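# Right a toppled gift box and swing its lid open

## Task

A closed gift box is lying on one of its sides on the table. Stand it up on its bottom face, then open it so the lid ends up roughly upright (vertical) or tilted past vertical. The lid's flap is held closed by concealed magnets, so it takes some pull to free it.

## Robot and tools

Robot: two arms, left_arm and right_arm, each ending in a two-finger parallel gripper. The left arm's base sits near (-0.032, +0.345, 0) m and the right arm's near (-0.007, -0.287, 0) m. Both are turned only slightly about z. A camera stand is fixed behind the arms.

Frame: every position, orientation and offset uses the scene frame. Its origin is at table-top height, midway between the nominal arm bases. +z points up, +x points out over the table, and +y points toward the left arm. The arm names do not tell you which side of an image an arm appears on. On each gripper the fingers point along its local +z and close along its local y. end_effector_position is the spot between the finger pads, roughly 1 cm behind the tips. Reported hand poses can be off by a few centimetres, and more at long reach.

execute_actions(actions, cameras): actions is a list of actions. Each action is a list of up to 15 rows, and each row is one 1/30 s control step. If an action has fewer than 15 rows, its final row repeats until 15 steps have run. Every row holds 14 numbers in [-1, 1]. The first seven are for left_arm: dx, dy, dz, rx, ry, rz, opening. The next seven are the same for right_arm. Always send all 14, even when one arm stays still. dx..rz are offsets along the scene axes, measured from that arm's Hand target as it was when the action began. All rows in one action count from that same start. Later actions start from the new Hand target, so sending the same offset again moves the arm further. The scale is 1.0 = 0.6 m for dx, dy, dz and 1.0 = 180 degrees for the rotation vector rx, ry, rz. The arm turns about its Hand target position. opening is absolute: +1 means fully open (0.094 m) and -1 means shut. An empty actions list returns images and the full state. cameras is a list of names, ["all"], or [].

move(target, speed, blend, opening_speed, grip_force, blocking, cameras): drives each gripper in a straight line. target is either one 14-number row in the same layout and scale, or a list of up to 15 such rows. Every row counts from the Hand targets at the start of the move, not from the previous row. The whole move is capped at 10 s. speed is the top path speed in m/s, from 0.002 to 4.3, default 0.25; turning is limited to twice that number in rad/s. You can give one speed or one per target. blend is in metres and rounds corners between targets; 0 means a full stop at each one. opening_speed sets how fast the opening changes, in units of the -1..+1 scale per second, minimum 0.2. Use a slow value to close gently. grip_force is the pad force limit in N, from 10 to 50, as one value or one per arm. It persists until changed, and lower values close more slowly. blocking=false returns after about 0.5 s while the move keeps running. The result includes a "move:" line giving the outcome (done, off_target, moving, held, fault) and any limits that acted (paced = the command was clipped, held = steps were withheld). Paths do not avoid obstacles or the other arm.

wait(seconds 0..10, cameras) lets time pass while the last commands are held. stop(cameras) brakes a running move. zoom_image(camera, region=[x0,y0,x1,y1]) enlarges part of the latest image, at most 504 px on each side. Cameras: cam_head_left, cam_head_right, cam_left_wrist, cam_right_wrist, all 672x504. read_manual(section) returns only licence text. finished_scene(scene) ends the scene permanently; the box must stay righted and open with no robot help.

Results: per arm you get end_effector_position (m), end_effector_quat_wxyz, Hand target (the base for the next offsets), Tool commands, grip_measured (opening on the -1..1 scale, reading up to ~2.5 mm wide when empty and a little narrow on a squeezed hard part), grip_effort_nm (gripper motor effort; negative means closing, and it is not a pad force), joint torques, joint velocities, and step readings of the hand position. MOTOR HOT warns of heating. OVER-TEMPERATURE FAULT means that arm has gone limp for 30 to 60 s or more.

Behaviour to expect: each step clips the commanded orientation to within 40 degrees of the current one. Friction and gravity can leave the hand a few cm short of its target; an all-zero command asks for the target again. An arm blocked by contact keeps pushing until you command it back past where it stopped. The fingers always receive the opening you send, so keep re-sending the current value on an arm you mean to leave alone, because 0 is a real command (half open). Faster motions stray more and strike harder.

Avoid: knocking the box off the table or leaving it off the table (the scene fails), dropping or flinging parts, fast impacts, hard shoves into the table, grippers or wrist cameras of the two arms touching or squeezing each other, routing a hand close to its own base, and holding stretched or straining poses long enough to overheat. Thinking time also advances the scene.

Each tool is called after "Call:" as name(argument=value, ...), one argument or row to a line, values as JSON.

## Session

Call:
execute_actions(
  actions=[],
)

Scene clock: 0.00 s.
left_arm: end_effector_position=(+0.5383, +0.3257, +0.3826) grip_measured=+1.000 grip_effort_nm=n/a end_effector_quat_wxyz=(+0.536, +0.049, +0.716, -0.445) | right_arm: end_effector_position=(+0.7611, -0.5494, +0.3322) grip_measured=+1.000 grip_effort_nm=n/a end_effector_quat_wxyz=(+0.708, +0.051, +0.704, -0.016)
Joint positions: left_arm=[0.213 1.388 1.06 0.272 0.985 -0.578 0.094] | right_arm=[-0.42 1.91 1.554 0.361 -0.297 0.051 0.094]
Joint velocities: within noise
Joint torques (N m): no reading
Heat: left arm: hottest waist 28 °C; right arm: hottest elbow 27 °C.
Hand target: left_arm +0.5428, +0.3268, +0.3913; +0.542, +0.054, +0.712, -0.443 | right_arm +0.7639, -0.5506, +0.3495; +0.719, +0.046, +0.693, -0.019
Tool commands: left_gripper/opening=+1.0 right_gripper/opening=+1.0

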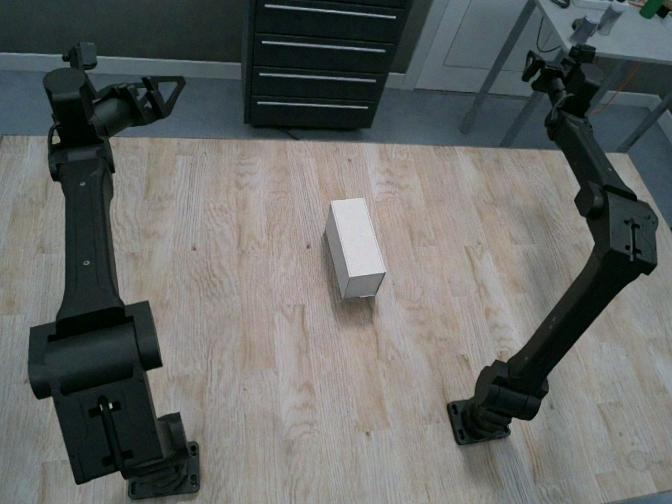

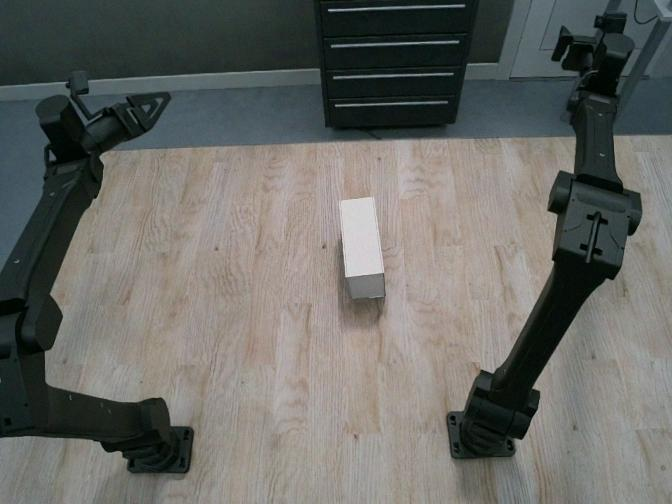

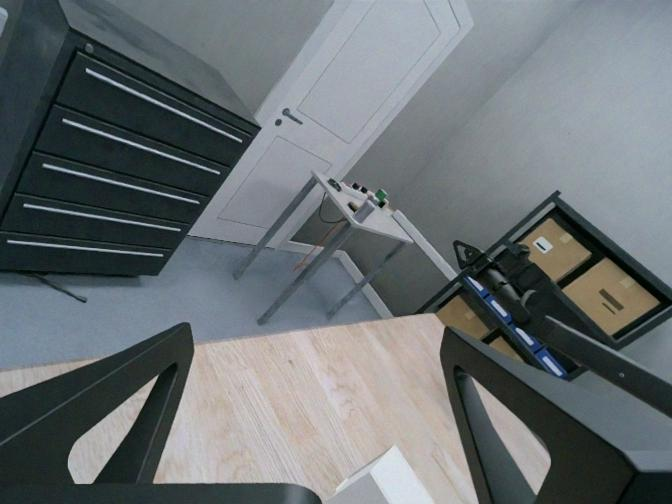

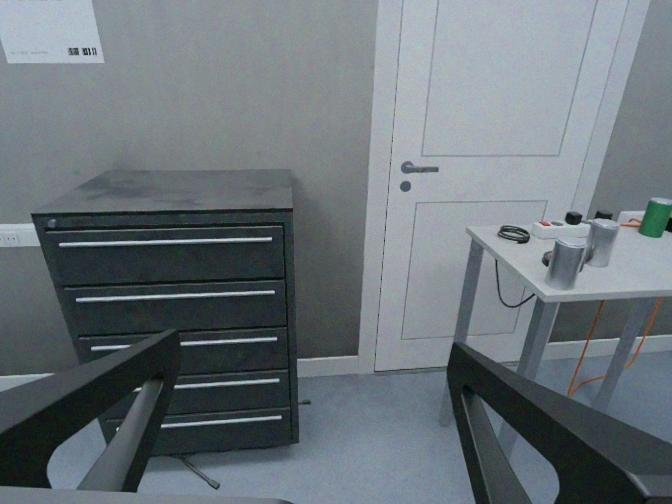

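Call:
zoom_image(
  camera="cam_head_left",
  region=[300, 180, 410, 310],
)

Call:
zoom_image(
  camera="cam_head_right",
  region=[310, 180, 420, 310],
)

Scaled by 3.877 from the camera's 672x504 image, which has a finer 960x720 frame.

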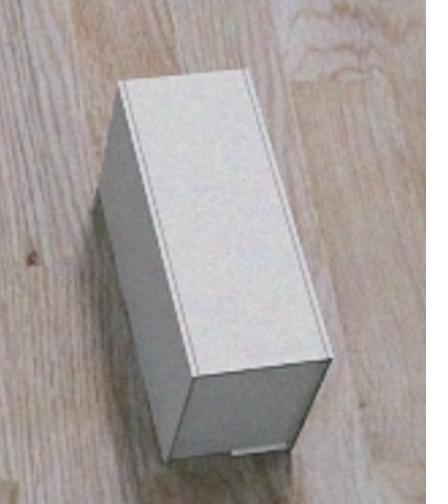

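Scaled by 3.877 from the camera's 672x504 image, which has a finer 960x720 frame.

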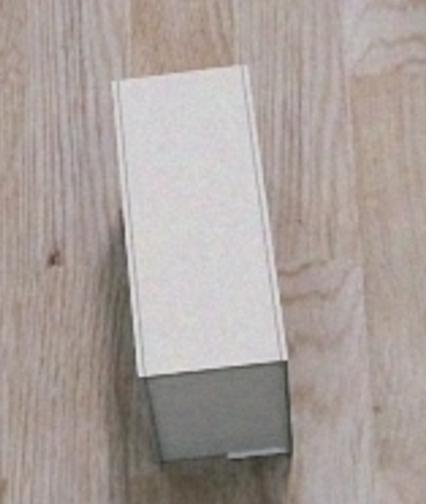

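Call:
move(
  target=[-0.122,-0.212,-0.218,0.231,-0.1015,-0.262,1,-0.723,0.452,-0.183,-0.081,0.160,0.348,1],
  speed=0.6,
  cameras=["all"],
)

Scene clock: 10.93 s.
left_arm: end_effector_position=(+0.4550, +0.2036, +0.2471) grip_measured=+1.000 grip_effort_nm=-0.04 end_effector_quat_wxyz=(+0.364, +0.563, +0.659, -0.341) | right_arm: end_effector_position=(+0.3172, -0.2762, +0.2240) grip_measured=+1.000 grip_effort_nm=0.01 end_effector_quat_wxyz=(+0.432, -0.393, +0.766, +0.271)
Joint positions: left_arm=[0.007 1.572 1.303 -1.144 1.036 1.343 0.094] | right_arm=[-0.481 1.067 0.763 -1.113 -1.063 -1.309 0.094]
Joint torques (N m): left_arm=[1.32 -14.04 14.39 0.27 0.5 0.07] | right_arm=[1.2 -5.54 14.42 -0.18 -0.48 -0.23]
Heat: left arm: hottest elbow 31 °C; right arm: hottest elbow 29 °C.
Hand target: left_arm +0.4696, +0.1995, +0.2603; +0.372, +0.576, +0.649, -0.331 | right_arm +0.3301, -0.2793, +0.2399; +0.439, -0.408, +0.757, +0.259
Off the commanded pose: left_arm 0.020 m, 2 deg | right_arm 0.021 m, 3 deg.
move: off_target (left_arm, right_arm)
camera_calibration:
cam_left_wrist: T_world_to_cam=[[-0.98982, -0.123042, 0.0715359, 0.45318], [-0.141936, 0.816155, -0.560129, 0.0724559], [0.0105352, -0.56458, -0.825311, 0.441291], [0, 0, 0, 1]] pos_world=[0.454202, 0.245769, 0.372368]
cam_right_wrist: T_world_to_cam=[[0.864019, -0.502511, -0.0308811, -0.410201], [-0.411043, -0.668671, -0.619615, 0.125682], [0.290714, 0.548052, -0.784298, 0.356176], [0, 0, 0, 1]] pos_world=[0.302537, -0.317294, 0.344556]

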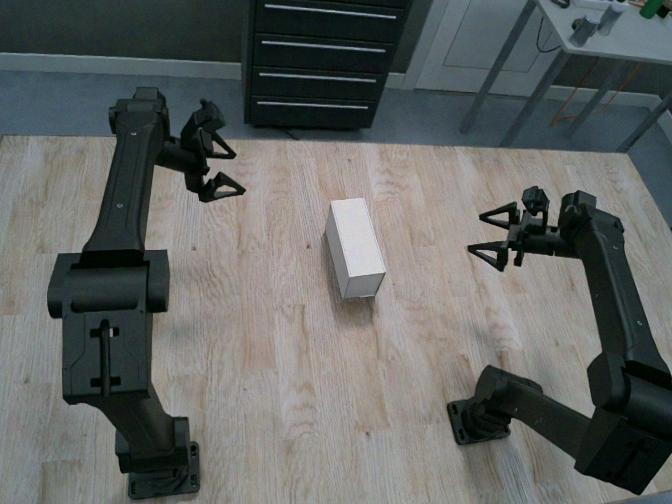

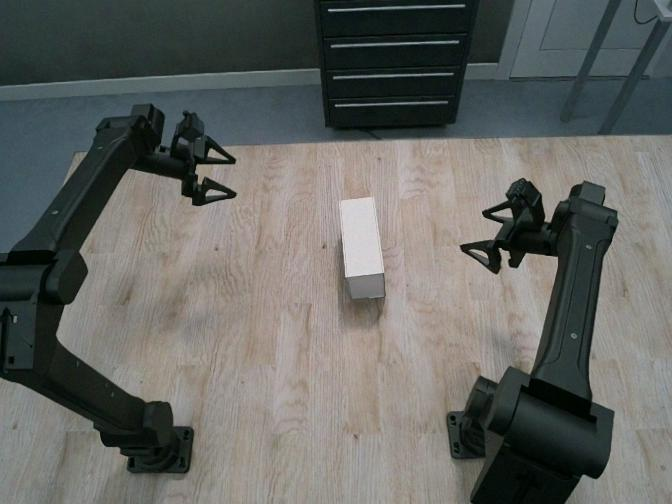

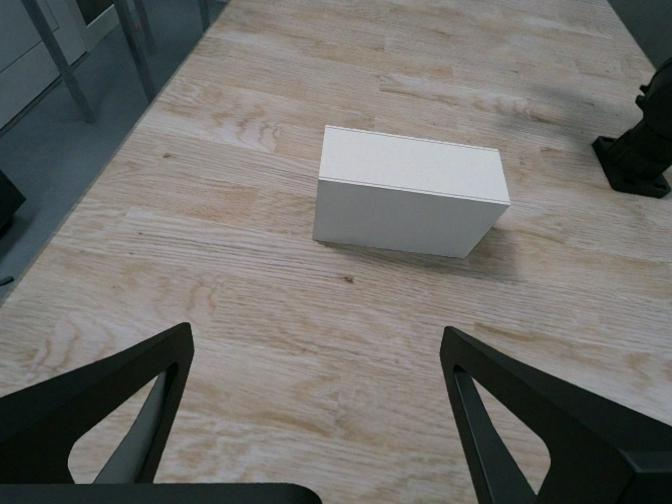

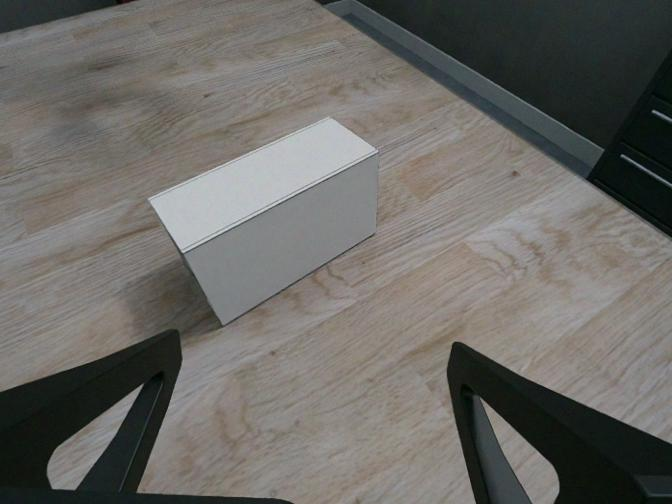

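Call:
zoom_image(
  camera="cam_left_wrist",
  region=[300, 110, 520, 275],
)

Call:
zoom_image(
  camera="cam_right_wrist",
  region=[140, 110, 390, 335],
)

Call:
zoom_image(
  camera="cam_head_left",
  region=[330, 255, 400, 310],
)

Scaled by 2.291 from the camera's 672x504 image, which has a finer 960x720 frame.

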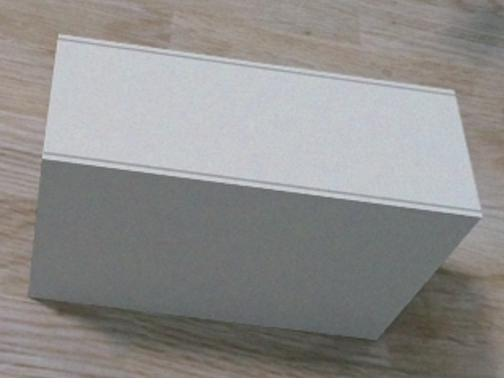

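Scaled by 2.016 from the camera's 672x504 image, which has a finer 960x720 frame.

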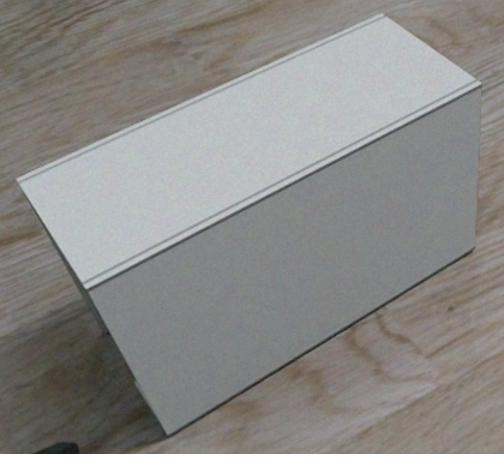

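Scaled by 7.200 from the camera's 672x504 image, which has a finer 960x720 frame.

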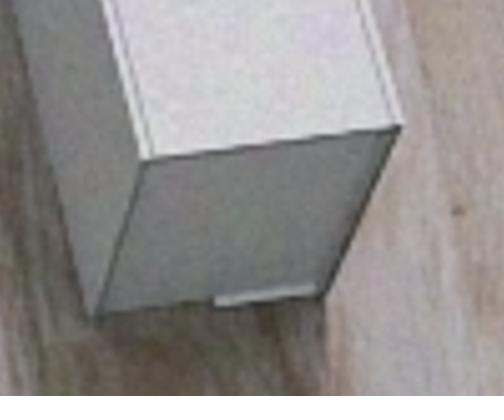

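Call:
move(
  target=[-0.105,-0.417,-0.05,0.2314,0.2805,0.4381,1,0,0,0,0,0,0,1],
  speed=0.7,
  cameras=["all"],
)

Scene clock: 31.90 s.
left_arm: end_effector_position=(+0.3978, -0.0420, +0.2174) grip_measured=+1.000 grip_effort_nm=-0.04 end_effector_quat_wxyz=(-0.011, -0.032, +0.999, +0.011) | right_arm: end_effector_position=(+0.3172, -0.2762, +0.2240) grip_measured=+1.000 grip_effort_nm=0.00 end_effector_quat_wxyz=(+0.432, -0.393, +0.765, +0.270)
Joint positions: left_arm=[-0.744 1.885 1.873 -1.59 -0.001 -0.797 0.094] | right_arm=[-0.481 1.067 0.763 -1.113 -1.063 -1.31 0.094]
Joint torques (N m): left_arm=[2.02 -20.19 14.23 0.01 -0.07 -0.13] | right_arm=[1.26 -5.42 14.45 -0.16 -0.49 -0.24]
Heat: left arm: hottest elbow 40 °C; right arm: hottest elbow 32 °C.
Hand target: left_arm +0.4067, -0.0506, +0.2303; +0.000, -0.038, +0.999, +0.001 | right_arm +0.3301, -0.2793, +0.2399; +0.439, -0.408, +0.757, +0.259
Off the commanded pose: left_arm 0.018 m, 2 deg | right_arm 0.021 m, 3 deg.
move: off_target (left_arm, right_arm)
camera_calibration:
cam_left_wrist: T_world_to_cam=[[0.0874824, -0.996163, 0.00245074, -0.0816799], [-0.889276, -0.0769864, 0.450845, 0.2881], [-0.448927, -0.0416204, -0.892599, 0.498111], [0, 0, 0, 1]] pos_world=[0.486961, -0.0384551, 0.314925]
cam_right_wrist: T_world_to_cam=[[0.864107, -0.502385, -0.0304861, -0.410324], [-0.410726, -0.668852, -0.61963, 0.125535], [0.290902, 0.547948, -0.784302, 0.356088], [0, 0, 0, 1]] pos_world=[0.302538, -0.317294, 0.344556]

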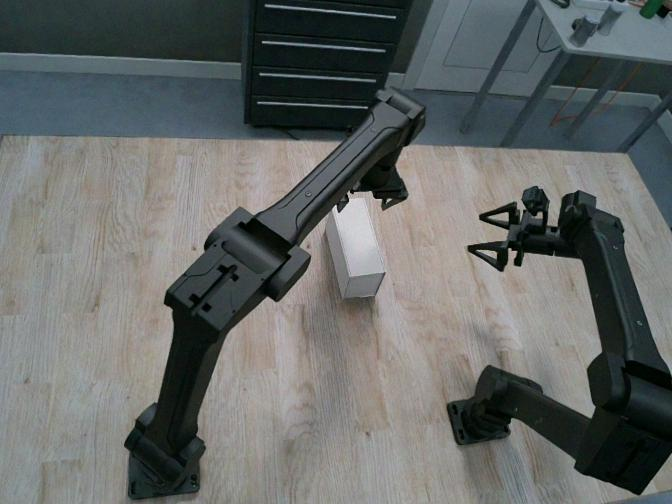

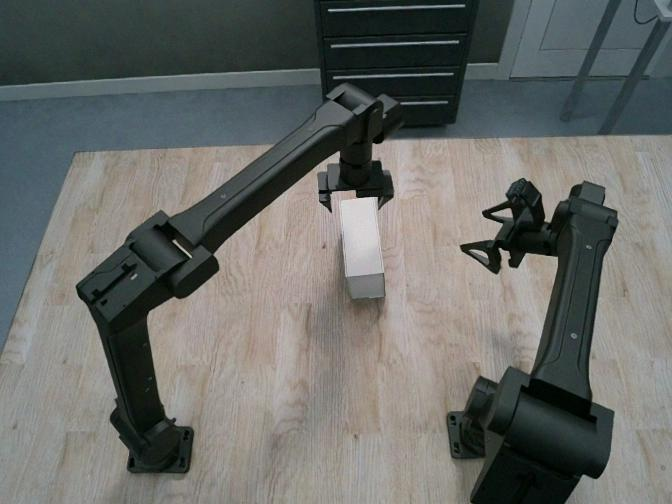

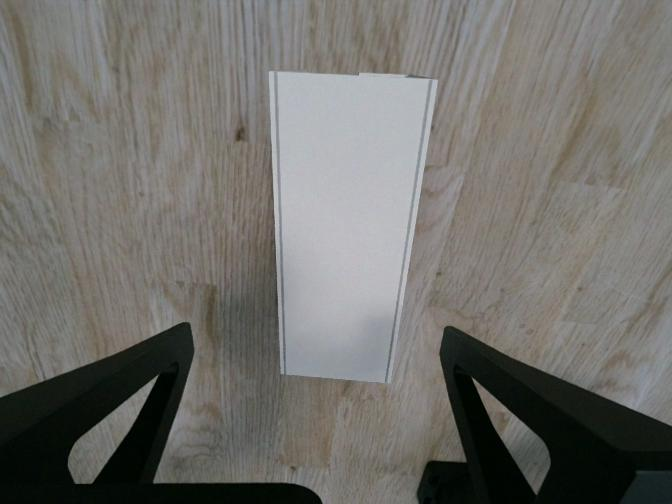

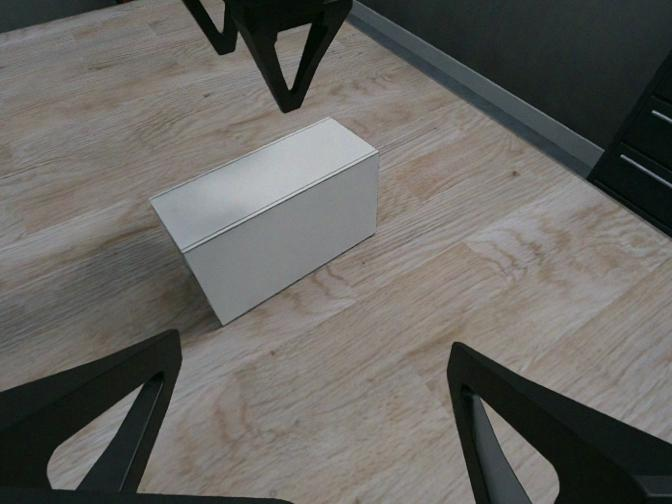

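Call:
move(
  target=[-0.026,-0.020,-0.135,0,0,-0.005,1,0,0,0,0,0,0,1],
  speed=0.3,
  cameras=["cam_left_wrist","cam_head_right"],
)

Scene clock: 35.97 s.
left_arm: end_effector_position=(+0.3945, -0.0567, +0.1566) grip_measured=+1.000 grip_effort_nm=-0.04 end_effector_quat_wxyz=(+0.001, -0.030, +1.000, +0.000) | right_arm: end_effector_position=(+0.3172, -0.2762, +0.2240) grip_measured=+1.000 grip_effort_nm=0.01 end_effector_quat_wxyz=(+0.432, -0.393, +0.765, +0.270)
Joint positions: left_arm=[-0.767 1.898 1.734 -1.404 -0.001 -0.815 0.094] | right_arm=[-0.481 1.067 0.763 -1.113 -1.063 -1.31 0.094]
Joint torques (N m): left_arm=[0.91 -20.37 9.43 0.92 -0.08 -0.16] | right_arm=[1.26 -5.48 14.45 -0.16 -0.51 -0.22]
Heat: left arm: hottest elbow 40 °C; right arm: hottest elbow 32 °C.
Hand target: left_arm +0.3911, -0.0627, +0.1495; +0.000, -0.030, +1.000, +0.001 | right_arm +0.3301, -0.2793, +0.2399; +0.439, -0.408, +0.757, +0.259
Off the commanded pose: left_arm 0.010 m, 0 deg | right_arm 0.021 m, 2 deg.
move: off_target (right_arm)
camera_calibration:
cam_left_wrist: T_world_to_cam=[[0.0821732, -0.996274, 0.026184, -0.0975095], [-0.900219, -0.0629265, 0.430867, 0.319721], [-0.427614, -0.058977, -0.902036, 0.433834], [0, 0, 0, 1]] pos_world=[0.481345, -0.051441, 0.25613]
Images, in order (width x height): cam_head_right 672x504, cam_left_wrist 672x504.

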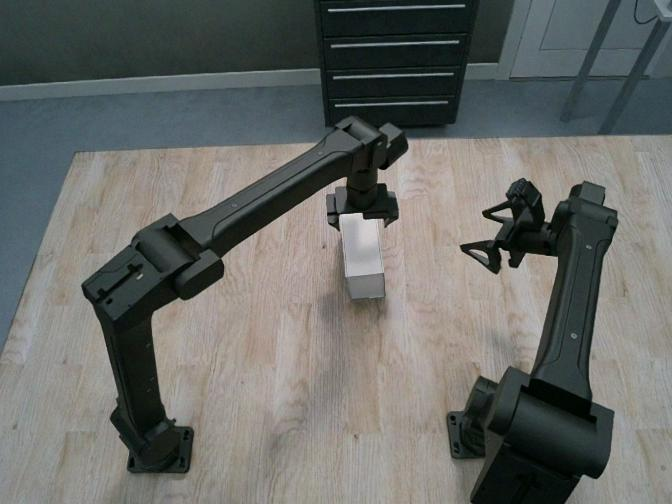

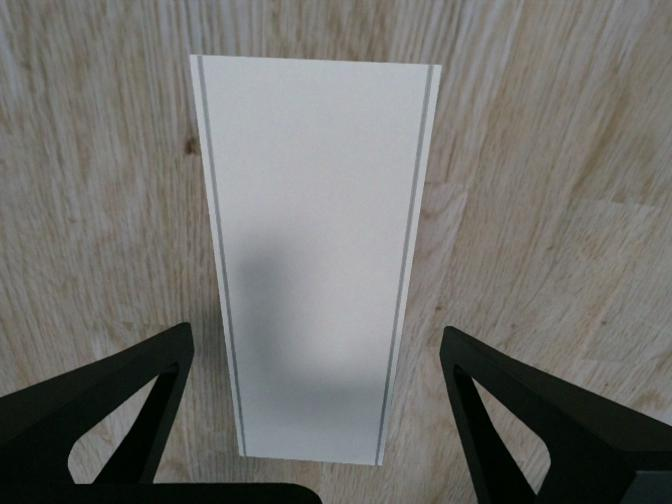

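Call:
move(
  target=[
    [-0.016,0.0085,-0.005,0,0,-0.006,1,0,0,0,0,0,0,1],
    [-0.016,0.0085,-0.0975,0,0,-0.006,1,0,0,0,0,0,0,1],
  ],
  speed=[0.15,0.12],
  cameras=["cam_left_wrist","cam_right_wrist","cam_head_right"],
)

Scene clock: 41.40 s.
left_arm: end_effector_position=(+0.3886, -0.0518, +0.1043) grip_measured=+1.000 grip_effort_nm=-0.04 end_effector_quat_wxyz=(+0.006, -0.030, +1.000, -0.005) | right_arm: end_effector_position=(+0.3172, -0.2762, +0.2240) grip_measured=+1.000 grip_effort_nm=0.00 end_effector_quat_wxyz=(+0.432, -0.393, +0.765, +0.270)
Joint positions: left_arm=[-0.767 1.903 1.599 -1.252 -0.001 -0.815 0.094] | right_arm=[-0.481 1.067 0.763 -1.113 -1.063 -1.31 0.094]
Joint torques (N m): left_arm=[0.67 -19.25 8.69 0.92 -0.08 0] | right_arm=[1.32 -5.54 14.39 -0.18 -0.48 -0.23]
Heat: left arm: hottest elbow 39 °C; right arm: hottest elbow 33 °C.
Hand target: left_arm +0.3814, -0.0576, +0.0908; +0.000, -0.021, +1.000, +0.001 | right_arm +0.3301, -0.2793, +0.2399; +0.439, -0.408, +0.757, +0.259
Off the commanded pose: left_arm 0.016 m, 1 deg | right_arm 0.021 m, 2 deg.
move: off_target (left_arm, right_arm)
camera_calibration:
cam_left_wrist: T_world_to_cam=[[0.0815276, -0.996027, 0.0358139, -0.0915696], [-0.904275, -0.058812, 0.422881, 0.339888], [-0.419094, -0.0668621, -0.905477, 0.381108], [0, 0, 0, 1]] pos_world=[0.474538, -0.0457347, 0.204632]
cam_right_wrist: T_world_to_cam=[[0.864107, -0.502385, -0.0304861, -0.410324], [-0.410726, -0.668852, -0.61963, 0.125535], [0.290902, 0.547948, -0.784302, 0.356088], [0, 0, 0, 1]] pos_world=[0.302538, -0.317294, 0.344556]
Images, in order (width x height): cam_head_right 672x504, cam_left_wrist 672x504, cam_right_wrist 672x504.

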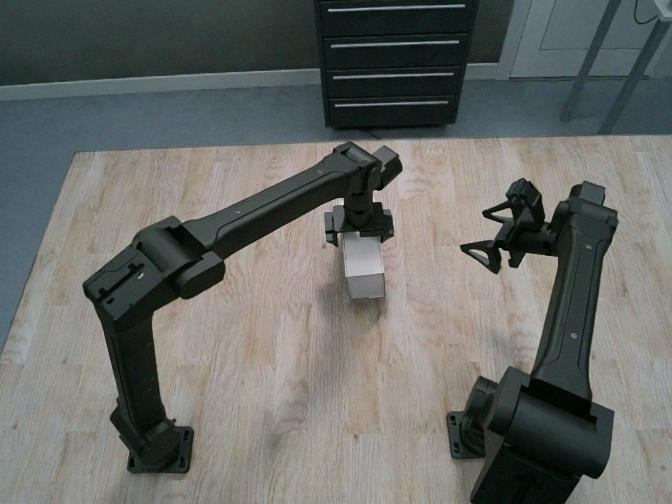

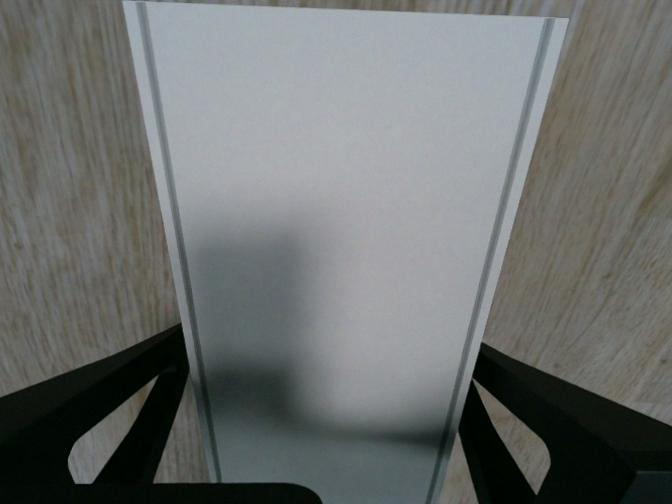

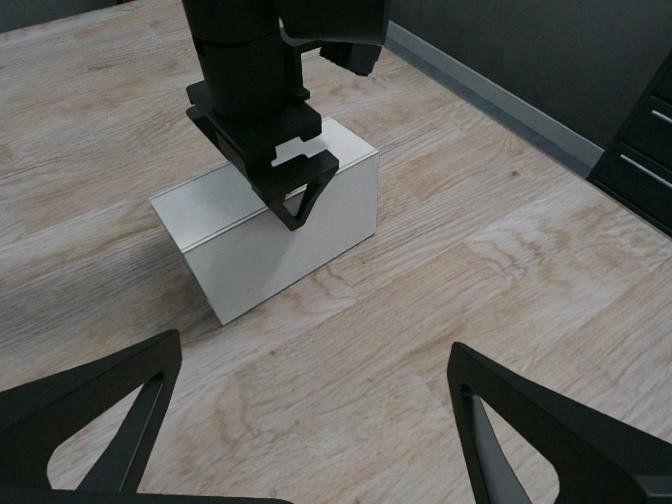

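Call:
move(
  target=[0,0,0,0,0,0,0.45,0,0,0,0,0,0,1],
  opening_speed=0.4,
  grip_force=[25,50],
  cameras=["cam_left_wrist"],
)

Scene clock: 43.77 s.
left_arm: end_effector_position=(+0.3885, -0.0529, +0.1043) grip_measured=+0.698 grip_effort_nm=-0.61 end_effector_quat_wxyz=(+0.007, -0.029, +1.000, -0.006) | right_arm: end_effector_position=(+0.3172, -0.2762, +0.2240) grip_measured=+1.000 grip_effort_nm=0.01 end_effector_quat_wxyz=(+0.432, -0.393, +0.765, +0.270)
Joint positions: left_arm=[-0.769 1.903 1.599 -1.25 -0.001 -0.815 0.08] | right_arm=[-0.481 1.067 0.763 -1.113 -1.063 -1.31 0.094]
Joint torques (N m): left_arm=[1.08 -19.37 8.7 0.81 -0.09 0.01] | right_arm=[1.2 -5.48 14.46 -0.2 -0.5 -0.24]
Heat: left arm: hottest elbow 39 °C; right arm: hottest elbow 33 °C.
Hand target: left_arm +0.3814, -0.0576, +0.0908; +0.000, -0.021, +1.000, +0.001 | right_arm +0.3301, -0.2793, +0.2399; +0.439, -0.408, +0.757, +0.259
Off the commanded pose: left_arm 0.016 m, 1 deg | right_arm 0.021 m, 2 deg.
grip_force (N): 25, 50
move: off_target (left_arm, right_arm)
camera_calibration:
cam_left_wrist: T_world_to_cam=[[0.0800083, -0.996075, 0.037849, -0.0922421], [-0.905186, -0.0567022, 0.421217, 0.340386], [-0.417418, -0.0679612, -0.90617, 0.380301], [0, 0, 0, 1]] pos_world=[0.474237, -0.0467338, 0.204732]
Images, in order (width x height): cam_left_wrist 672x504.

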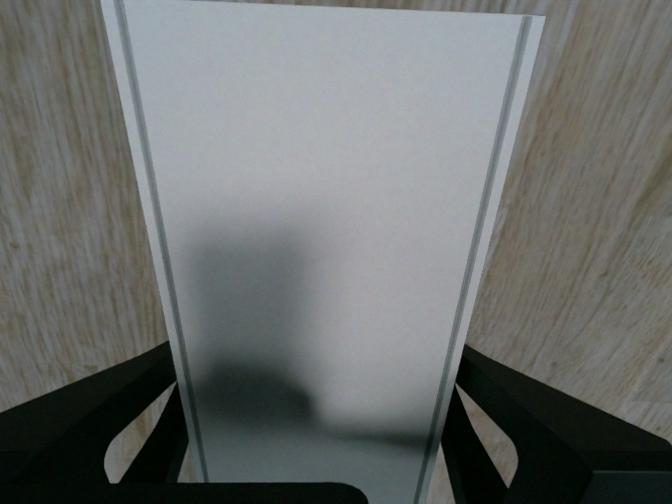

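Call:
move(
  target=[
    [0,0,0.06,0,0,0,0.45,0,0,0,0,0,0,1],
    [0,0.1333,0.06,-0.422,-0.0177,0,0.45,0,0,0,0,0,0,1],
  ],
  speed=[0.25,0.4],
  blend=[0.02,0],
  cameras=["all"],
)

Scene clock: 48.43 s.
left_arm: end_effector_position=(+0.3787, +0.0188, +0.1261) grip_measured=+0.696 grip_effort_nm=-0.61 end_effector_quat_wxyz=(+0.010, -0.014, +0.791, -0.611) | right_arm: end_effector_position=(+0.3172, -0.2762, +0.2240) grip_measured=+1.000 grip_effort_nm=0.00 end_effector_quat_wxyz=(+0.432, -0.393, +0.765, +0.270)
Joint positions: left_arm=[-0.382 1.663 0.8 0.275 1.097 -1.038 0.08] | right_arm=[-0.481 1.067 0.763 -1.113 -1.063 -1.31 0.094]
Joint torques (N m): left_arm=[2.84 -14.45 7.25 2.69 0.54 -0.06] | right_arm=[1.26 -5.54 14.43 -0.16 -0.49 -0.24]
Heat: left arm: hottest elbow 39 °C; right arm: hottest elbow 34 °C.
Hand target: left_arm +0.3814, +0.0224, +0.1269; +0.013, -0.016, +0.788, -0.615 | right_arm +0.3301, -0.2793, +0.2399; +0.439, -0.408, +0.757, +0.259
Off the commanded pose: left_arm 0.005 m, 1 deg | right_arm 0.021 m, 2 deg.
grip_force (N): 25, 50
move: off_target (right_arm); blend cut to 0.0179 m at target 1
camera_calibration:
cam_left_wrist: T_world_to_cam=[[0.0317362, -0.22681, 0.973422, -0.135111], [-0.914583, 0.386241, 0.119813, 0.359615], [-0.40315, -0.894078, -0.195179, 0.321331], [0, 0, 0, 1]] pos_world=[0.46273, 0.117752, 0.15115]
cam_right_wrist: T_world_to_cam=[[0.864107, -0.502385, -0.0304861, -0.410324], [-0.410726, -0.668852, -0.61963, 0.125535], [0.290902, 0.547948, -0.784302, 0.356088], [0, 0, 0, 1]] pos_world=[0.302538, -0.317294, 0.344556]

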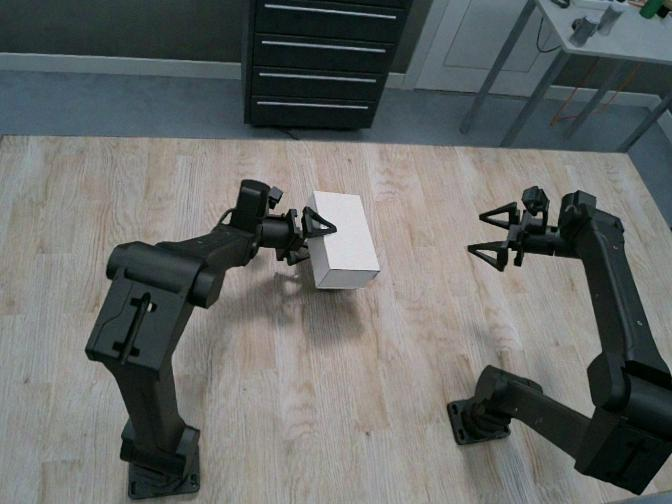

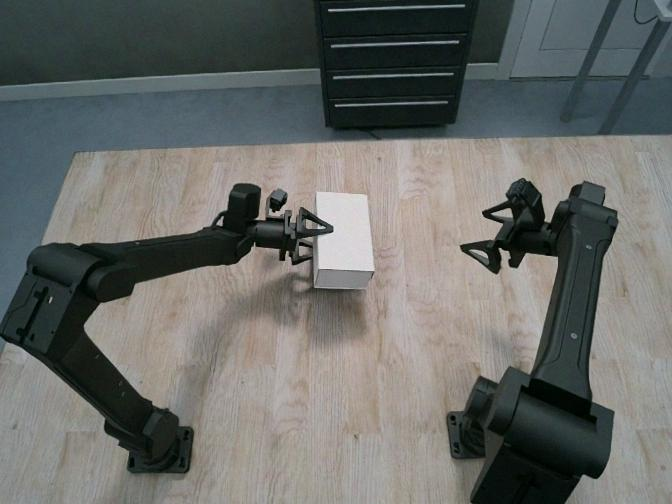

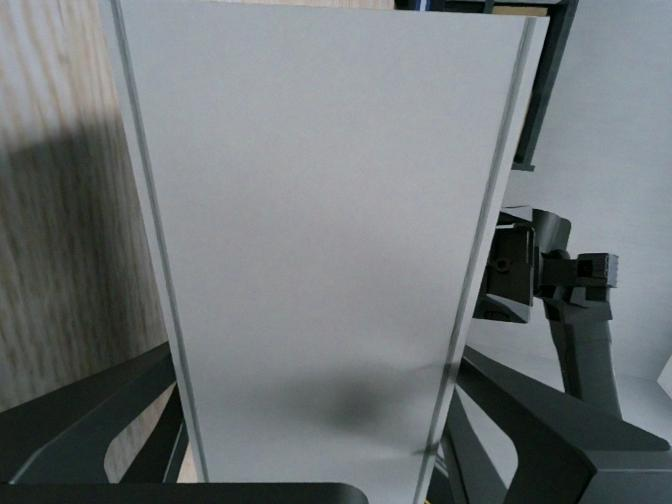

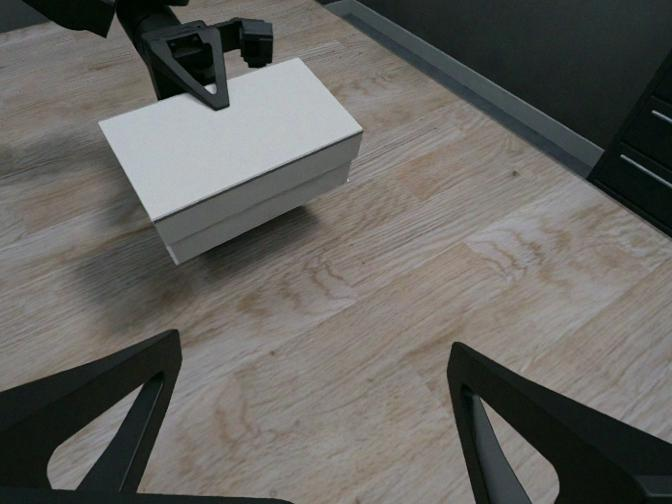

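Call:
move(
  target=[0,0,-0.063,0,0,0,0.45,0,0,0,0,0,0,1],
  speed=0.12,
  cameras=["cam_right_wrist","cam_head_right"],
)

Call:
zoom_image(
  camera="cam_right_wrist",
  region=[80, 50, 400, 300],
)

Scene clock: 50.07 s.
left_arm: end_effector_position=(+0.3773, +0.0193, +0.0845) grip_measured=+0.696 grip_effort_nm=-0.61 end_effector_quat_wxyz=(+0.006, -0.016, +0.792, -0.610) | right_arm: end_effector_position=(+0.3172, -0.2762, +0.2240) grip_measured=+1.000 grip_effort_nm=0.01 end_effector_quat_wxyz=(+0.432, -0.393, +0.765, +0.270)
Joint positions: left_arm=[-0.382 1.763 0.777 0.39 1.097 -1.038 0.08] | right_arm=[-0.481 1.067 0.763 -1.113 -1.063 -1.31 0.094]
Joint torques (N m): left_arm=[2.73 -15.33 6.61 2.65 0.56 -0.04] | right_arm=[1.26 -5.42 14.45 -0.17 -0.5 -0.23]
Heat: left arm: hottest elbow 38 °C; right arm: hottest elbow 34 °C.
Hand target: left_arm +0.3814, +0.0224, +0.0890; +0.013, -0.016, +0.788, -0.615 | right_arm +0.3301, -0.2793, +0.2399; +0.439, -0.408, +0.757, +0.259
Off the commanded pose: left_arm 0.007 m, 1 deg | right_arm 0.021 m, 2 deg.
grip_force (N): 25, 50
move: off_target (right_arm)
camera_calibration:
cam_right_wrist: T_world_to_cam=[[0.864107, -0.502385, -0.0304861, -0.410324], [-0.410726, -0.668852, -0.61963, 0.125535], [0.290902, 0.547948, -0.784302, 0.356088], [0, 0, 0, 1]] pos_world=[0.302538, -0.317294, 0.344556]
Images, in order (width x height): cam_head_right 672x504, cam_right_wrist 672x504.

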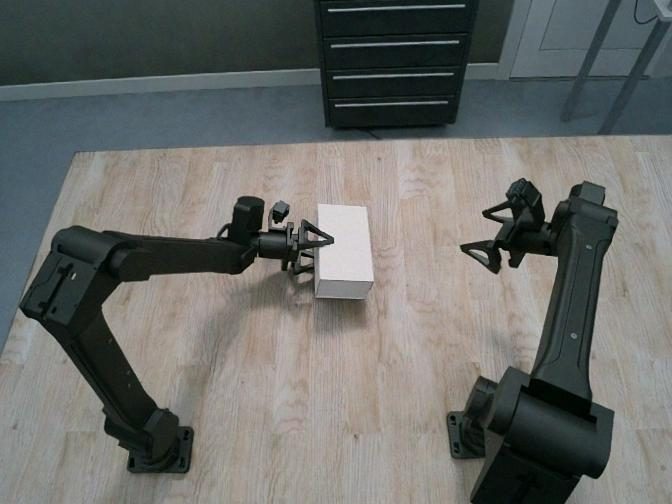

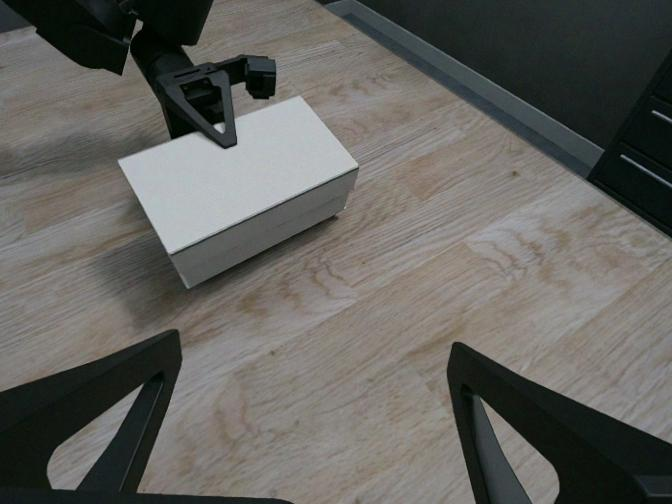

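Scaled by 1.575 from the camera's 672x504 image, which has a finer 960x720 frame.

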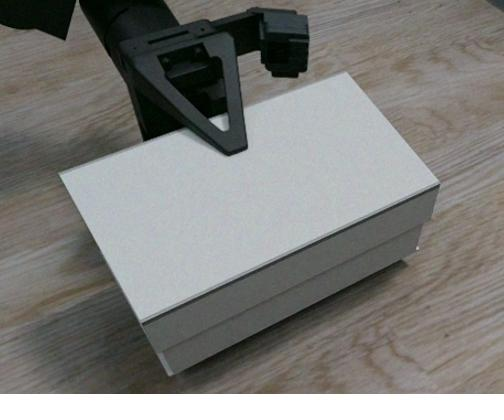

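Call:
move(
  target=[0,0,-0.022,0,0,0,0.45,0,0,0,0,0,0,1],
  speed=0.06,
  cameras=["cam_right_wrist"],
)

Call:
zoom_image(
  camera="cam_right_wrist",
  region=[80, 70, 400, 320],
)

Scene clock: 51.60 s.
left_arm: end_effector_position=(+0.3791, +0.0186, +0.0762) grip_measured=+0.696 grip_effort_nm=-0.61 end_effector_quat_wxyz=(+0.010, -0.013, +0.791, -0.612) | right_arm: end_effector_position=(+0.3172, -0.2762, +0.2240) grip_measured=+1.000 grip_effort_nm=0.01 end_effector_quat_wxyz=(+0.432, -0.393, +0.765, +0.270)
Joint positions: left_arm=[-0.382 1.791 0.777 0.429 1.097 -1.038 0.08] | right_arm=[-0.481 1.067 0.763 -1.113 -1.063 -1.31 0.094]
Joint torques (N m): left_arm=[2.78 -14.97 6.12 2.71 0.56 -0.04] | right_arm=[1.32 -5.66 14.45 -0.16 -0.49 -0.23]
Heat: left arm: hottest elbow 38 °C; right arm: hottest elbow 34 °C.
Hand target: left_arm +0.3814, +0.0224, +0.0759; +0.013, -0.016, +0.788, -0.615 | right_arm +0.3301, -0.2793, +0.2399; +0.439, -0.408, +0.757, +0.259
Off the commanded pose: left_arm 0.004 m, 1 deg | right_arm 0.021 m, 2 deg.
grip_force (N): 25, 50
move: off_target (right_arm)
camera_calibration:
cam_right_wrist: T_world_to_cam=[[0.864107, -0.502385, -0.0304861, -0.410324], [-0.410726, -0.668852, -0.61963, 0.125535], [0.290902, 0.547948, -0.784302, 0.356088], [0, 0, 0, 1]] pos_world=[0.302538, -0.317294, 0.344556]
Images, in order (width x height): cam_right_wrist 672x504.

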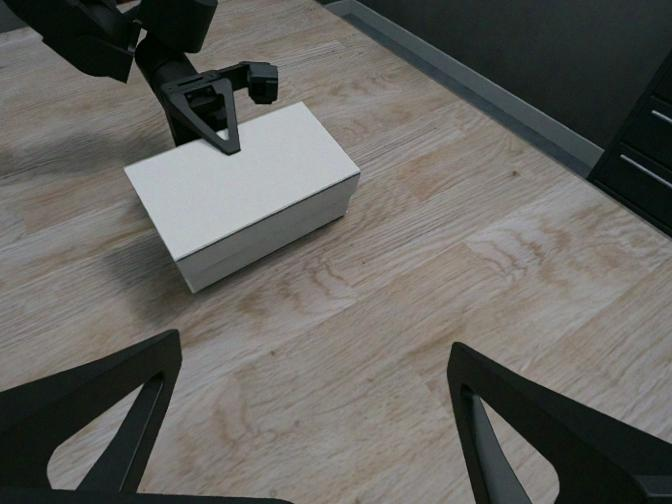

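Scaled by 1.575 from the camera's 672x504 image, which has a finer 960x720 frame.

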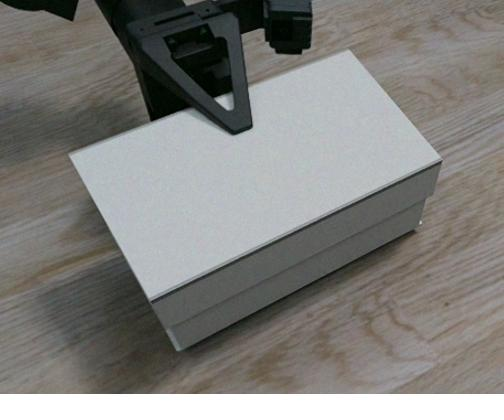

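Call:
move(
  target=[0,0,-0.022,0,0,0,0.45,0,0,0,0,0,0,1],
  speed=0.06,
  cameras=["cam_right_wrist"],
)

Call:
zoom_image(
  camera="cam_right_wrist",
  region=[80, 70, 400, 320],
)

Scene clock: 53.80 s.
left_arm: end_effector_position=(+0.3804, +0.0180, +0.0671) grip_measured=+0.696 grip_effort_nm=-0.61 end_effector_quat_wxyz=(+0.014, -0.010, +0.789, -0.614) | right_arm: end_effector_position=(+0.3172, -0.2762, +0.2240) grip_measured=+1.000 grip_effort_nm=0.01 end_effector_quat_wxyz=(+0.432, -0.393, +0.765, +0.270)
Joint positions: left_arm=[-0.382 1.821 0.777 0.47 1.099 -1.038 0.08] | right_arm=[-0.481 1.067 0.763 -1.113 -1.063 -1.31 0.094]
Joint torques (N m): left_arm=[2.73 -14.68 5.71 2.61 0.5 -0.06] | right_arm=[1.14 -5.42 14.38 -0.17 -0.5 -0.22]
Heat: left arm: hottest elbow 38 °C; right arm: hottest elbow 34 °C.
Hand target: left_arm +0.3814, +0.0224, +0.0627; +0.013, -0.016, +0.788, -0.615 | right_arm +0.3301, -0.2793, +0.2399; +0.439, -0.408, +0.757, +0.259
Off the commanded pose: left_arm 0.006 m, 1 deg | right_arm 0.021 m, 2 deg.
grip_force (N): 25, 50
move: off_target (right_arm)
camera_calibration:
cam_right_wrist: T_world_to_cam=[[0.864107, -0.502385, -0.0304861, -0.410324], [-0.410726, -0.668852, -0.61963, 0.125535], [0.290902, 0.547948, -0.784302, 0.356088], [0, 0, 0, 1]] pos_world=[0.302538, -0.317294, 0.344556]
Images, in order (width x height): cam_right_wrist 672x504.

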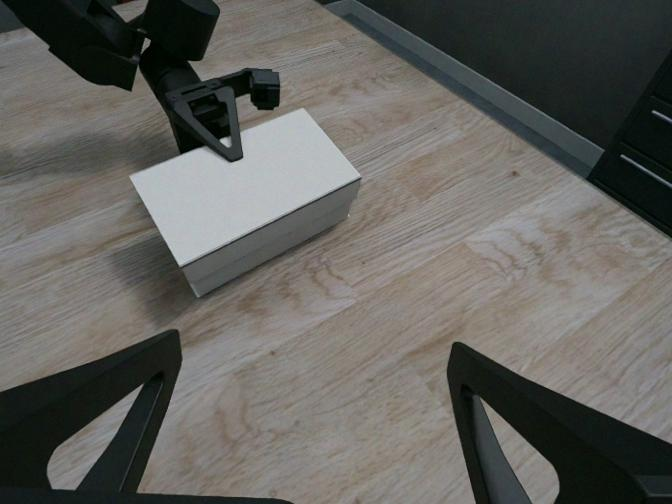

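Scaled by 1.575 from the camera's 672x504 image, which has a finer 960x720 frame.

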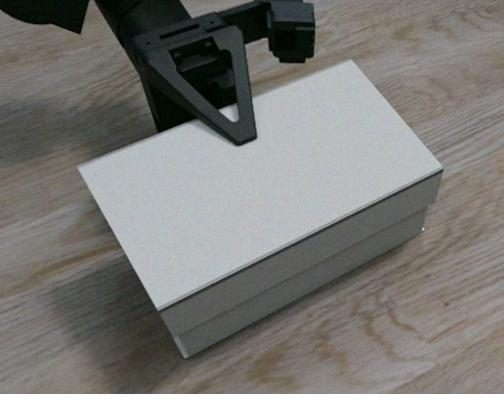

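Call:
move(
  target=[0,0,-0.02,0,0,0,0.45,0,0,0,0,0,0,1],
  speed=0.06,
  cameras=["cam_right_wrist"],
)

Call:
zoom_image(
  camera="cam_right_wrist",
  region=[80, 70, 400, 320],
)

Scene clock: 55.13 s.
left_arm: end_effector_position=(+0.3815, +0.0169, +0.0642) grip_measured=+0.696 grip_effort_nm=-0.61 end_effector_quat_wxyz=(+0.018, -0.003, +0.785, -0.619) | right_arm: end_effector_position=(+0.3172, -0.2762, +0.2240) grip_measured=+1.000 grip_effort_nm=0.00 end_effector_quat_wxyz=(+0.432, -0.393, +0.765, +0.270)
Joint positions: left_arm=[-0.382 1.84 0.777 0.514 1.106 -1.045 0.08] | right_arm=[-0.481 1.067 0.763 -1.113 -1.063 -1.31 0.094]
Joint torques (N m): left_arm=[2.67 -13.27 5.39 2.39 0.19 0.02] | right_arm=[1.14 -5.6 14.43 -0.2 -0.49 -0.24]
Heat: left arm: hottest elbow 38 °C; right arm: hottest elbow 34 °C.
Hand target: left_arm +0.3814, +0.0224, +0.0507; +0.013, -0.016, +0.788, -0.615 | right_arm +0.3301, -0.2793, +0.2399; +0.439, -0.408, +0.757, +0.259
Off the commanded pose: left_arm 0.015 m, 2 deg | right_arm 0.021 m, 2 deg.
grip_force (N): 25, 50
move: off_target (left_arm, right_arm)
camera_calibration:
cam_right_wrist: T_world_to_cam=[[0.864107, -0.502385, -0.0304861, -0.410324], [-0.410726, -0.668852, -0.61963, 0.125535], [0.290902, 0.547948, -0.784302, 0.356088], [0, 0, 0, 1]] pos_world=[0.302538, -0.317294, 0.344556]
Images, in order (width x height): cam_right_wrist 672x504.

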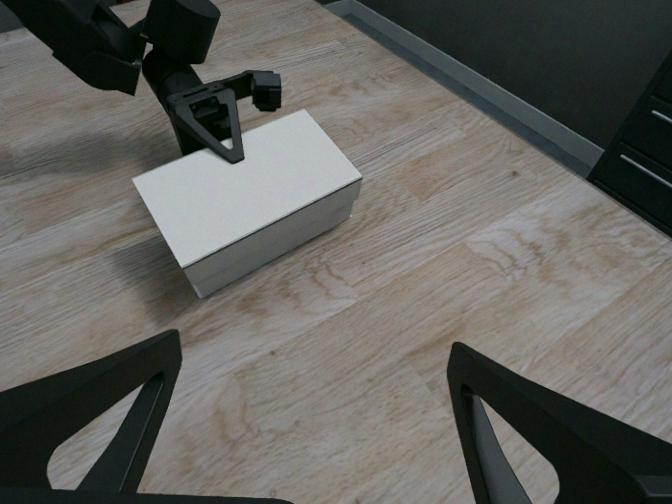

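Scaled by 1.575 from the camera's 672x504 image, which has a finer 960x720 frame.

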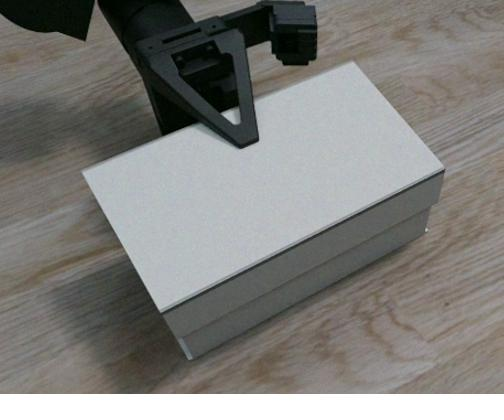

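Call:
move(
  target=[0,0,0.0165,0,0,0,0.9,0,0,0,0,0,0,1],
  speed=0.05,
  opening_speed=0.3,
  cameras=["cam_right_wrist","cam_left_wrist"],
)

Call:
zoom_image(
  camera="cam_right_wrist",
  region=[80, 70, 400, 320],
)

Scene clock: 58.70 s.
left_arm: end_effector_position=(+0.3815, +0.0171, +0.0638) grip_measured=+0.899 grip_effort_nm=0.03 end_effector_quat_wxyz=(+0.018, -0.005, +0.786, -0.618) | right_arm: end_effector_position=(+0.3172, -0.2762, +0.2240) grip_measured=+1.000 grip_effort_nm=0.00 end_effector_quat_wxyz=(+0.432, -0.393, +0.765, +0.270)
Joint positions: left_arm=[-0.382 1.84 0.777 0.51 1.105 -1.046 0.089] | right_arm=[-0.481 1.067 0.763 -1.113 -1.063 -1.31 0.094]
Joint torques (N m): left_arm=[2.73 -15.74 5.48 1.37 0.23 0.01] | right_arm=[1.14 -5.66 14.42 -0.17 -0.49 -0.23]
Heat: left arm: hottest elbow 37 °C; right arm: hottest elbow 35 °C.
Hand target: left_arm +0.3814, +0.0224, +0.0606; +0.013, -0.016, +0.788, -0.615 | right_arm +0.3301, -0.2793, +0.2399; +0.439, -0.408, +0.757, +0.259
Off the commanded pose: left_arm 0.006 m, 1 deg | right_arm 0.021 m, 2 deg.
grip_force (N): 25, 50
move: off_target (right_arm)
camera_calibration:
cam_left_wrist: T_world_to_cam=[[0.00788113, -0.210701, 0.977519, -0.0663359], [-0.915444, 0.391828, 0.0918377, 0.372287], [-0.402369, -0.895587, -0.189797, 0.308179], [0, 0, 0, 1]] pos_world=[0.465332, 0.116151, 0.0891458]
cam_right_wrist: T_world_to_cam=[[0.864107, -0.502385, -0.0304861, -0.410324], [-0.410726, -0.668852, -0.61963, 0.125535], [0.290902, 0.547948, -0.784302, 0.356088], [0, 0, 0, 1]] pos_world=[0.302538, -0.317294, 0.344556]
Images, in order (width x height): cam_left_wrist 672x504, cam_right_wrist 672x504.

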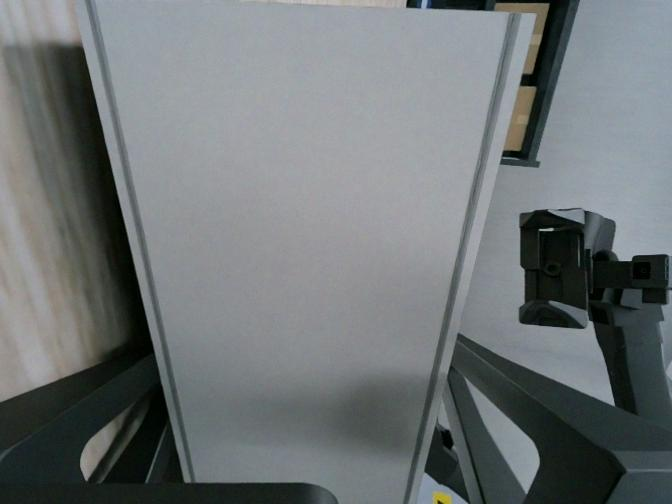

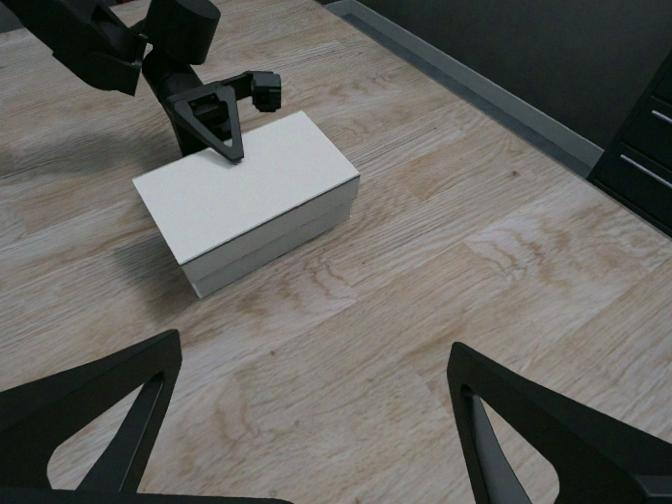

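Scaled by 1.575 from the camera's 672x504 image, which has a finer 960x720 frame.

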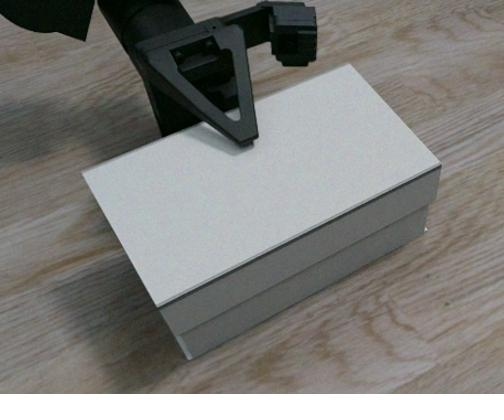

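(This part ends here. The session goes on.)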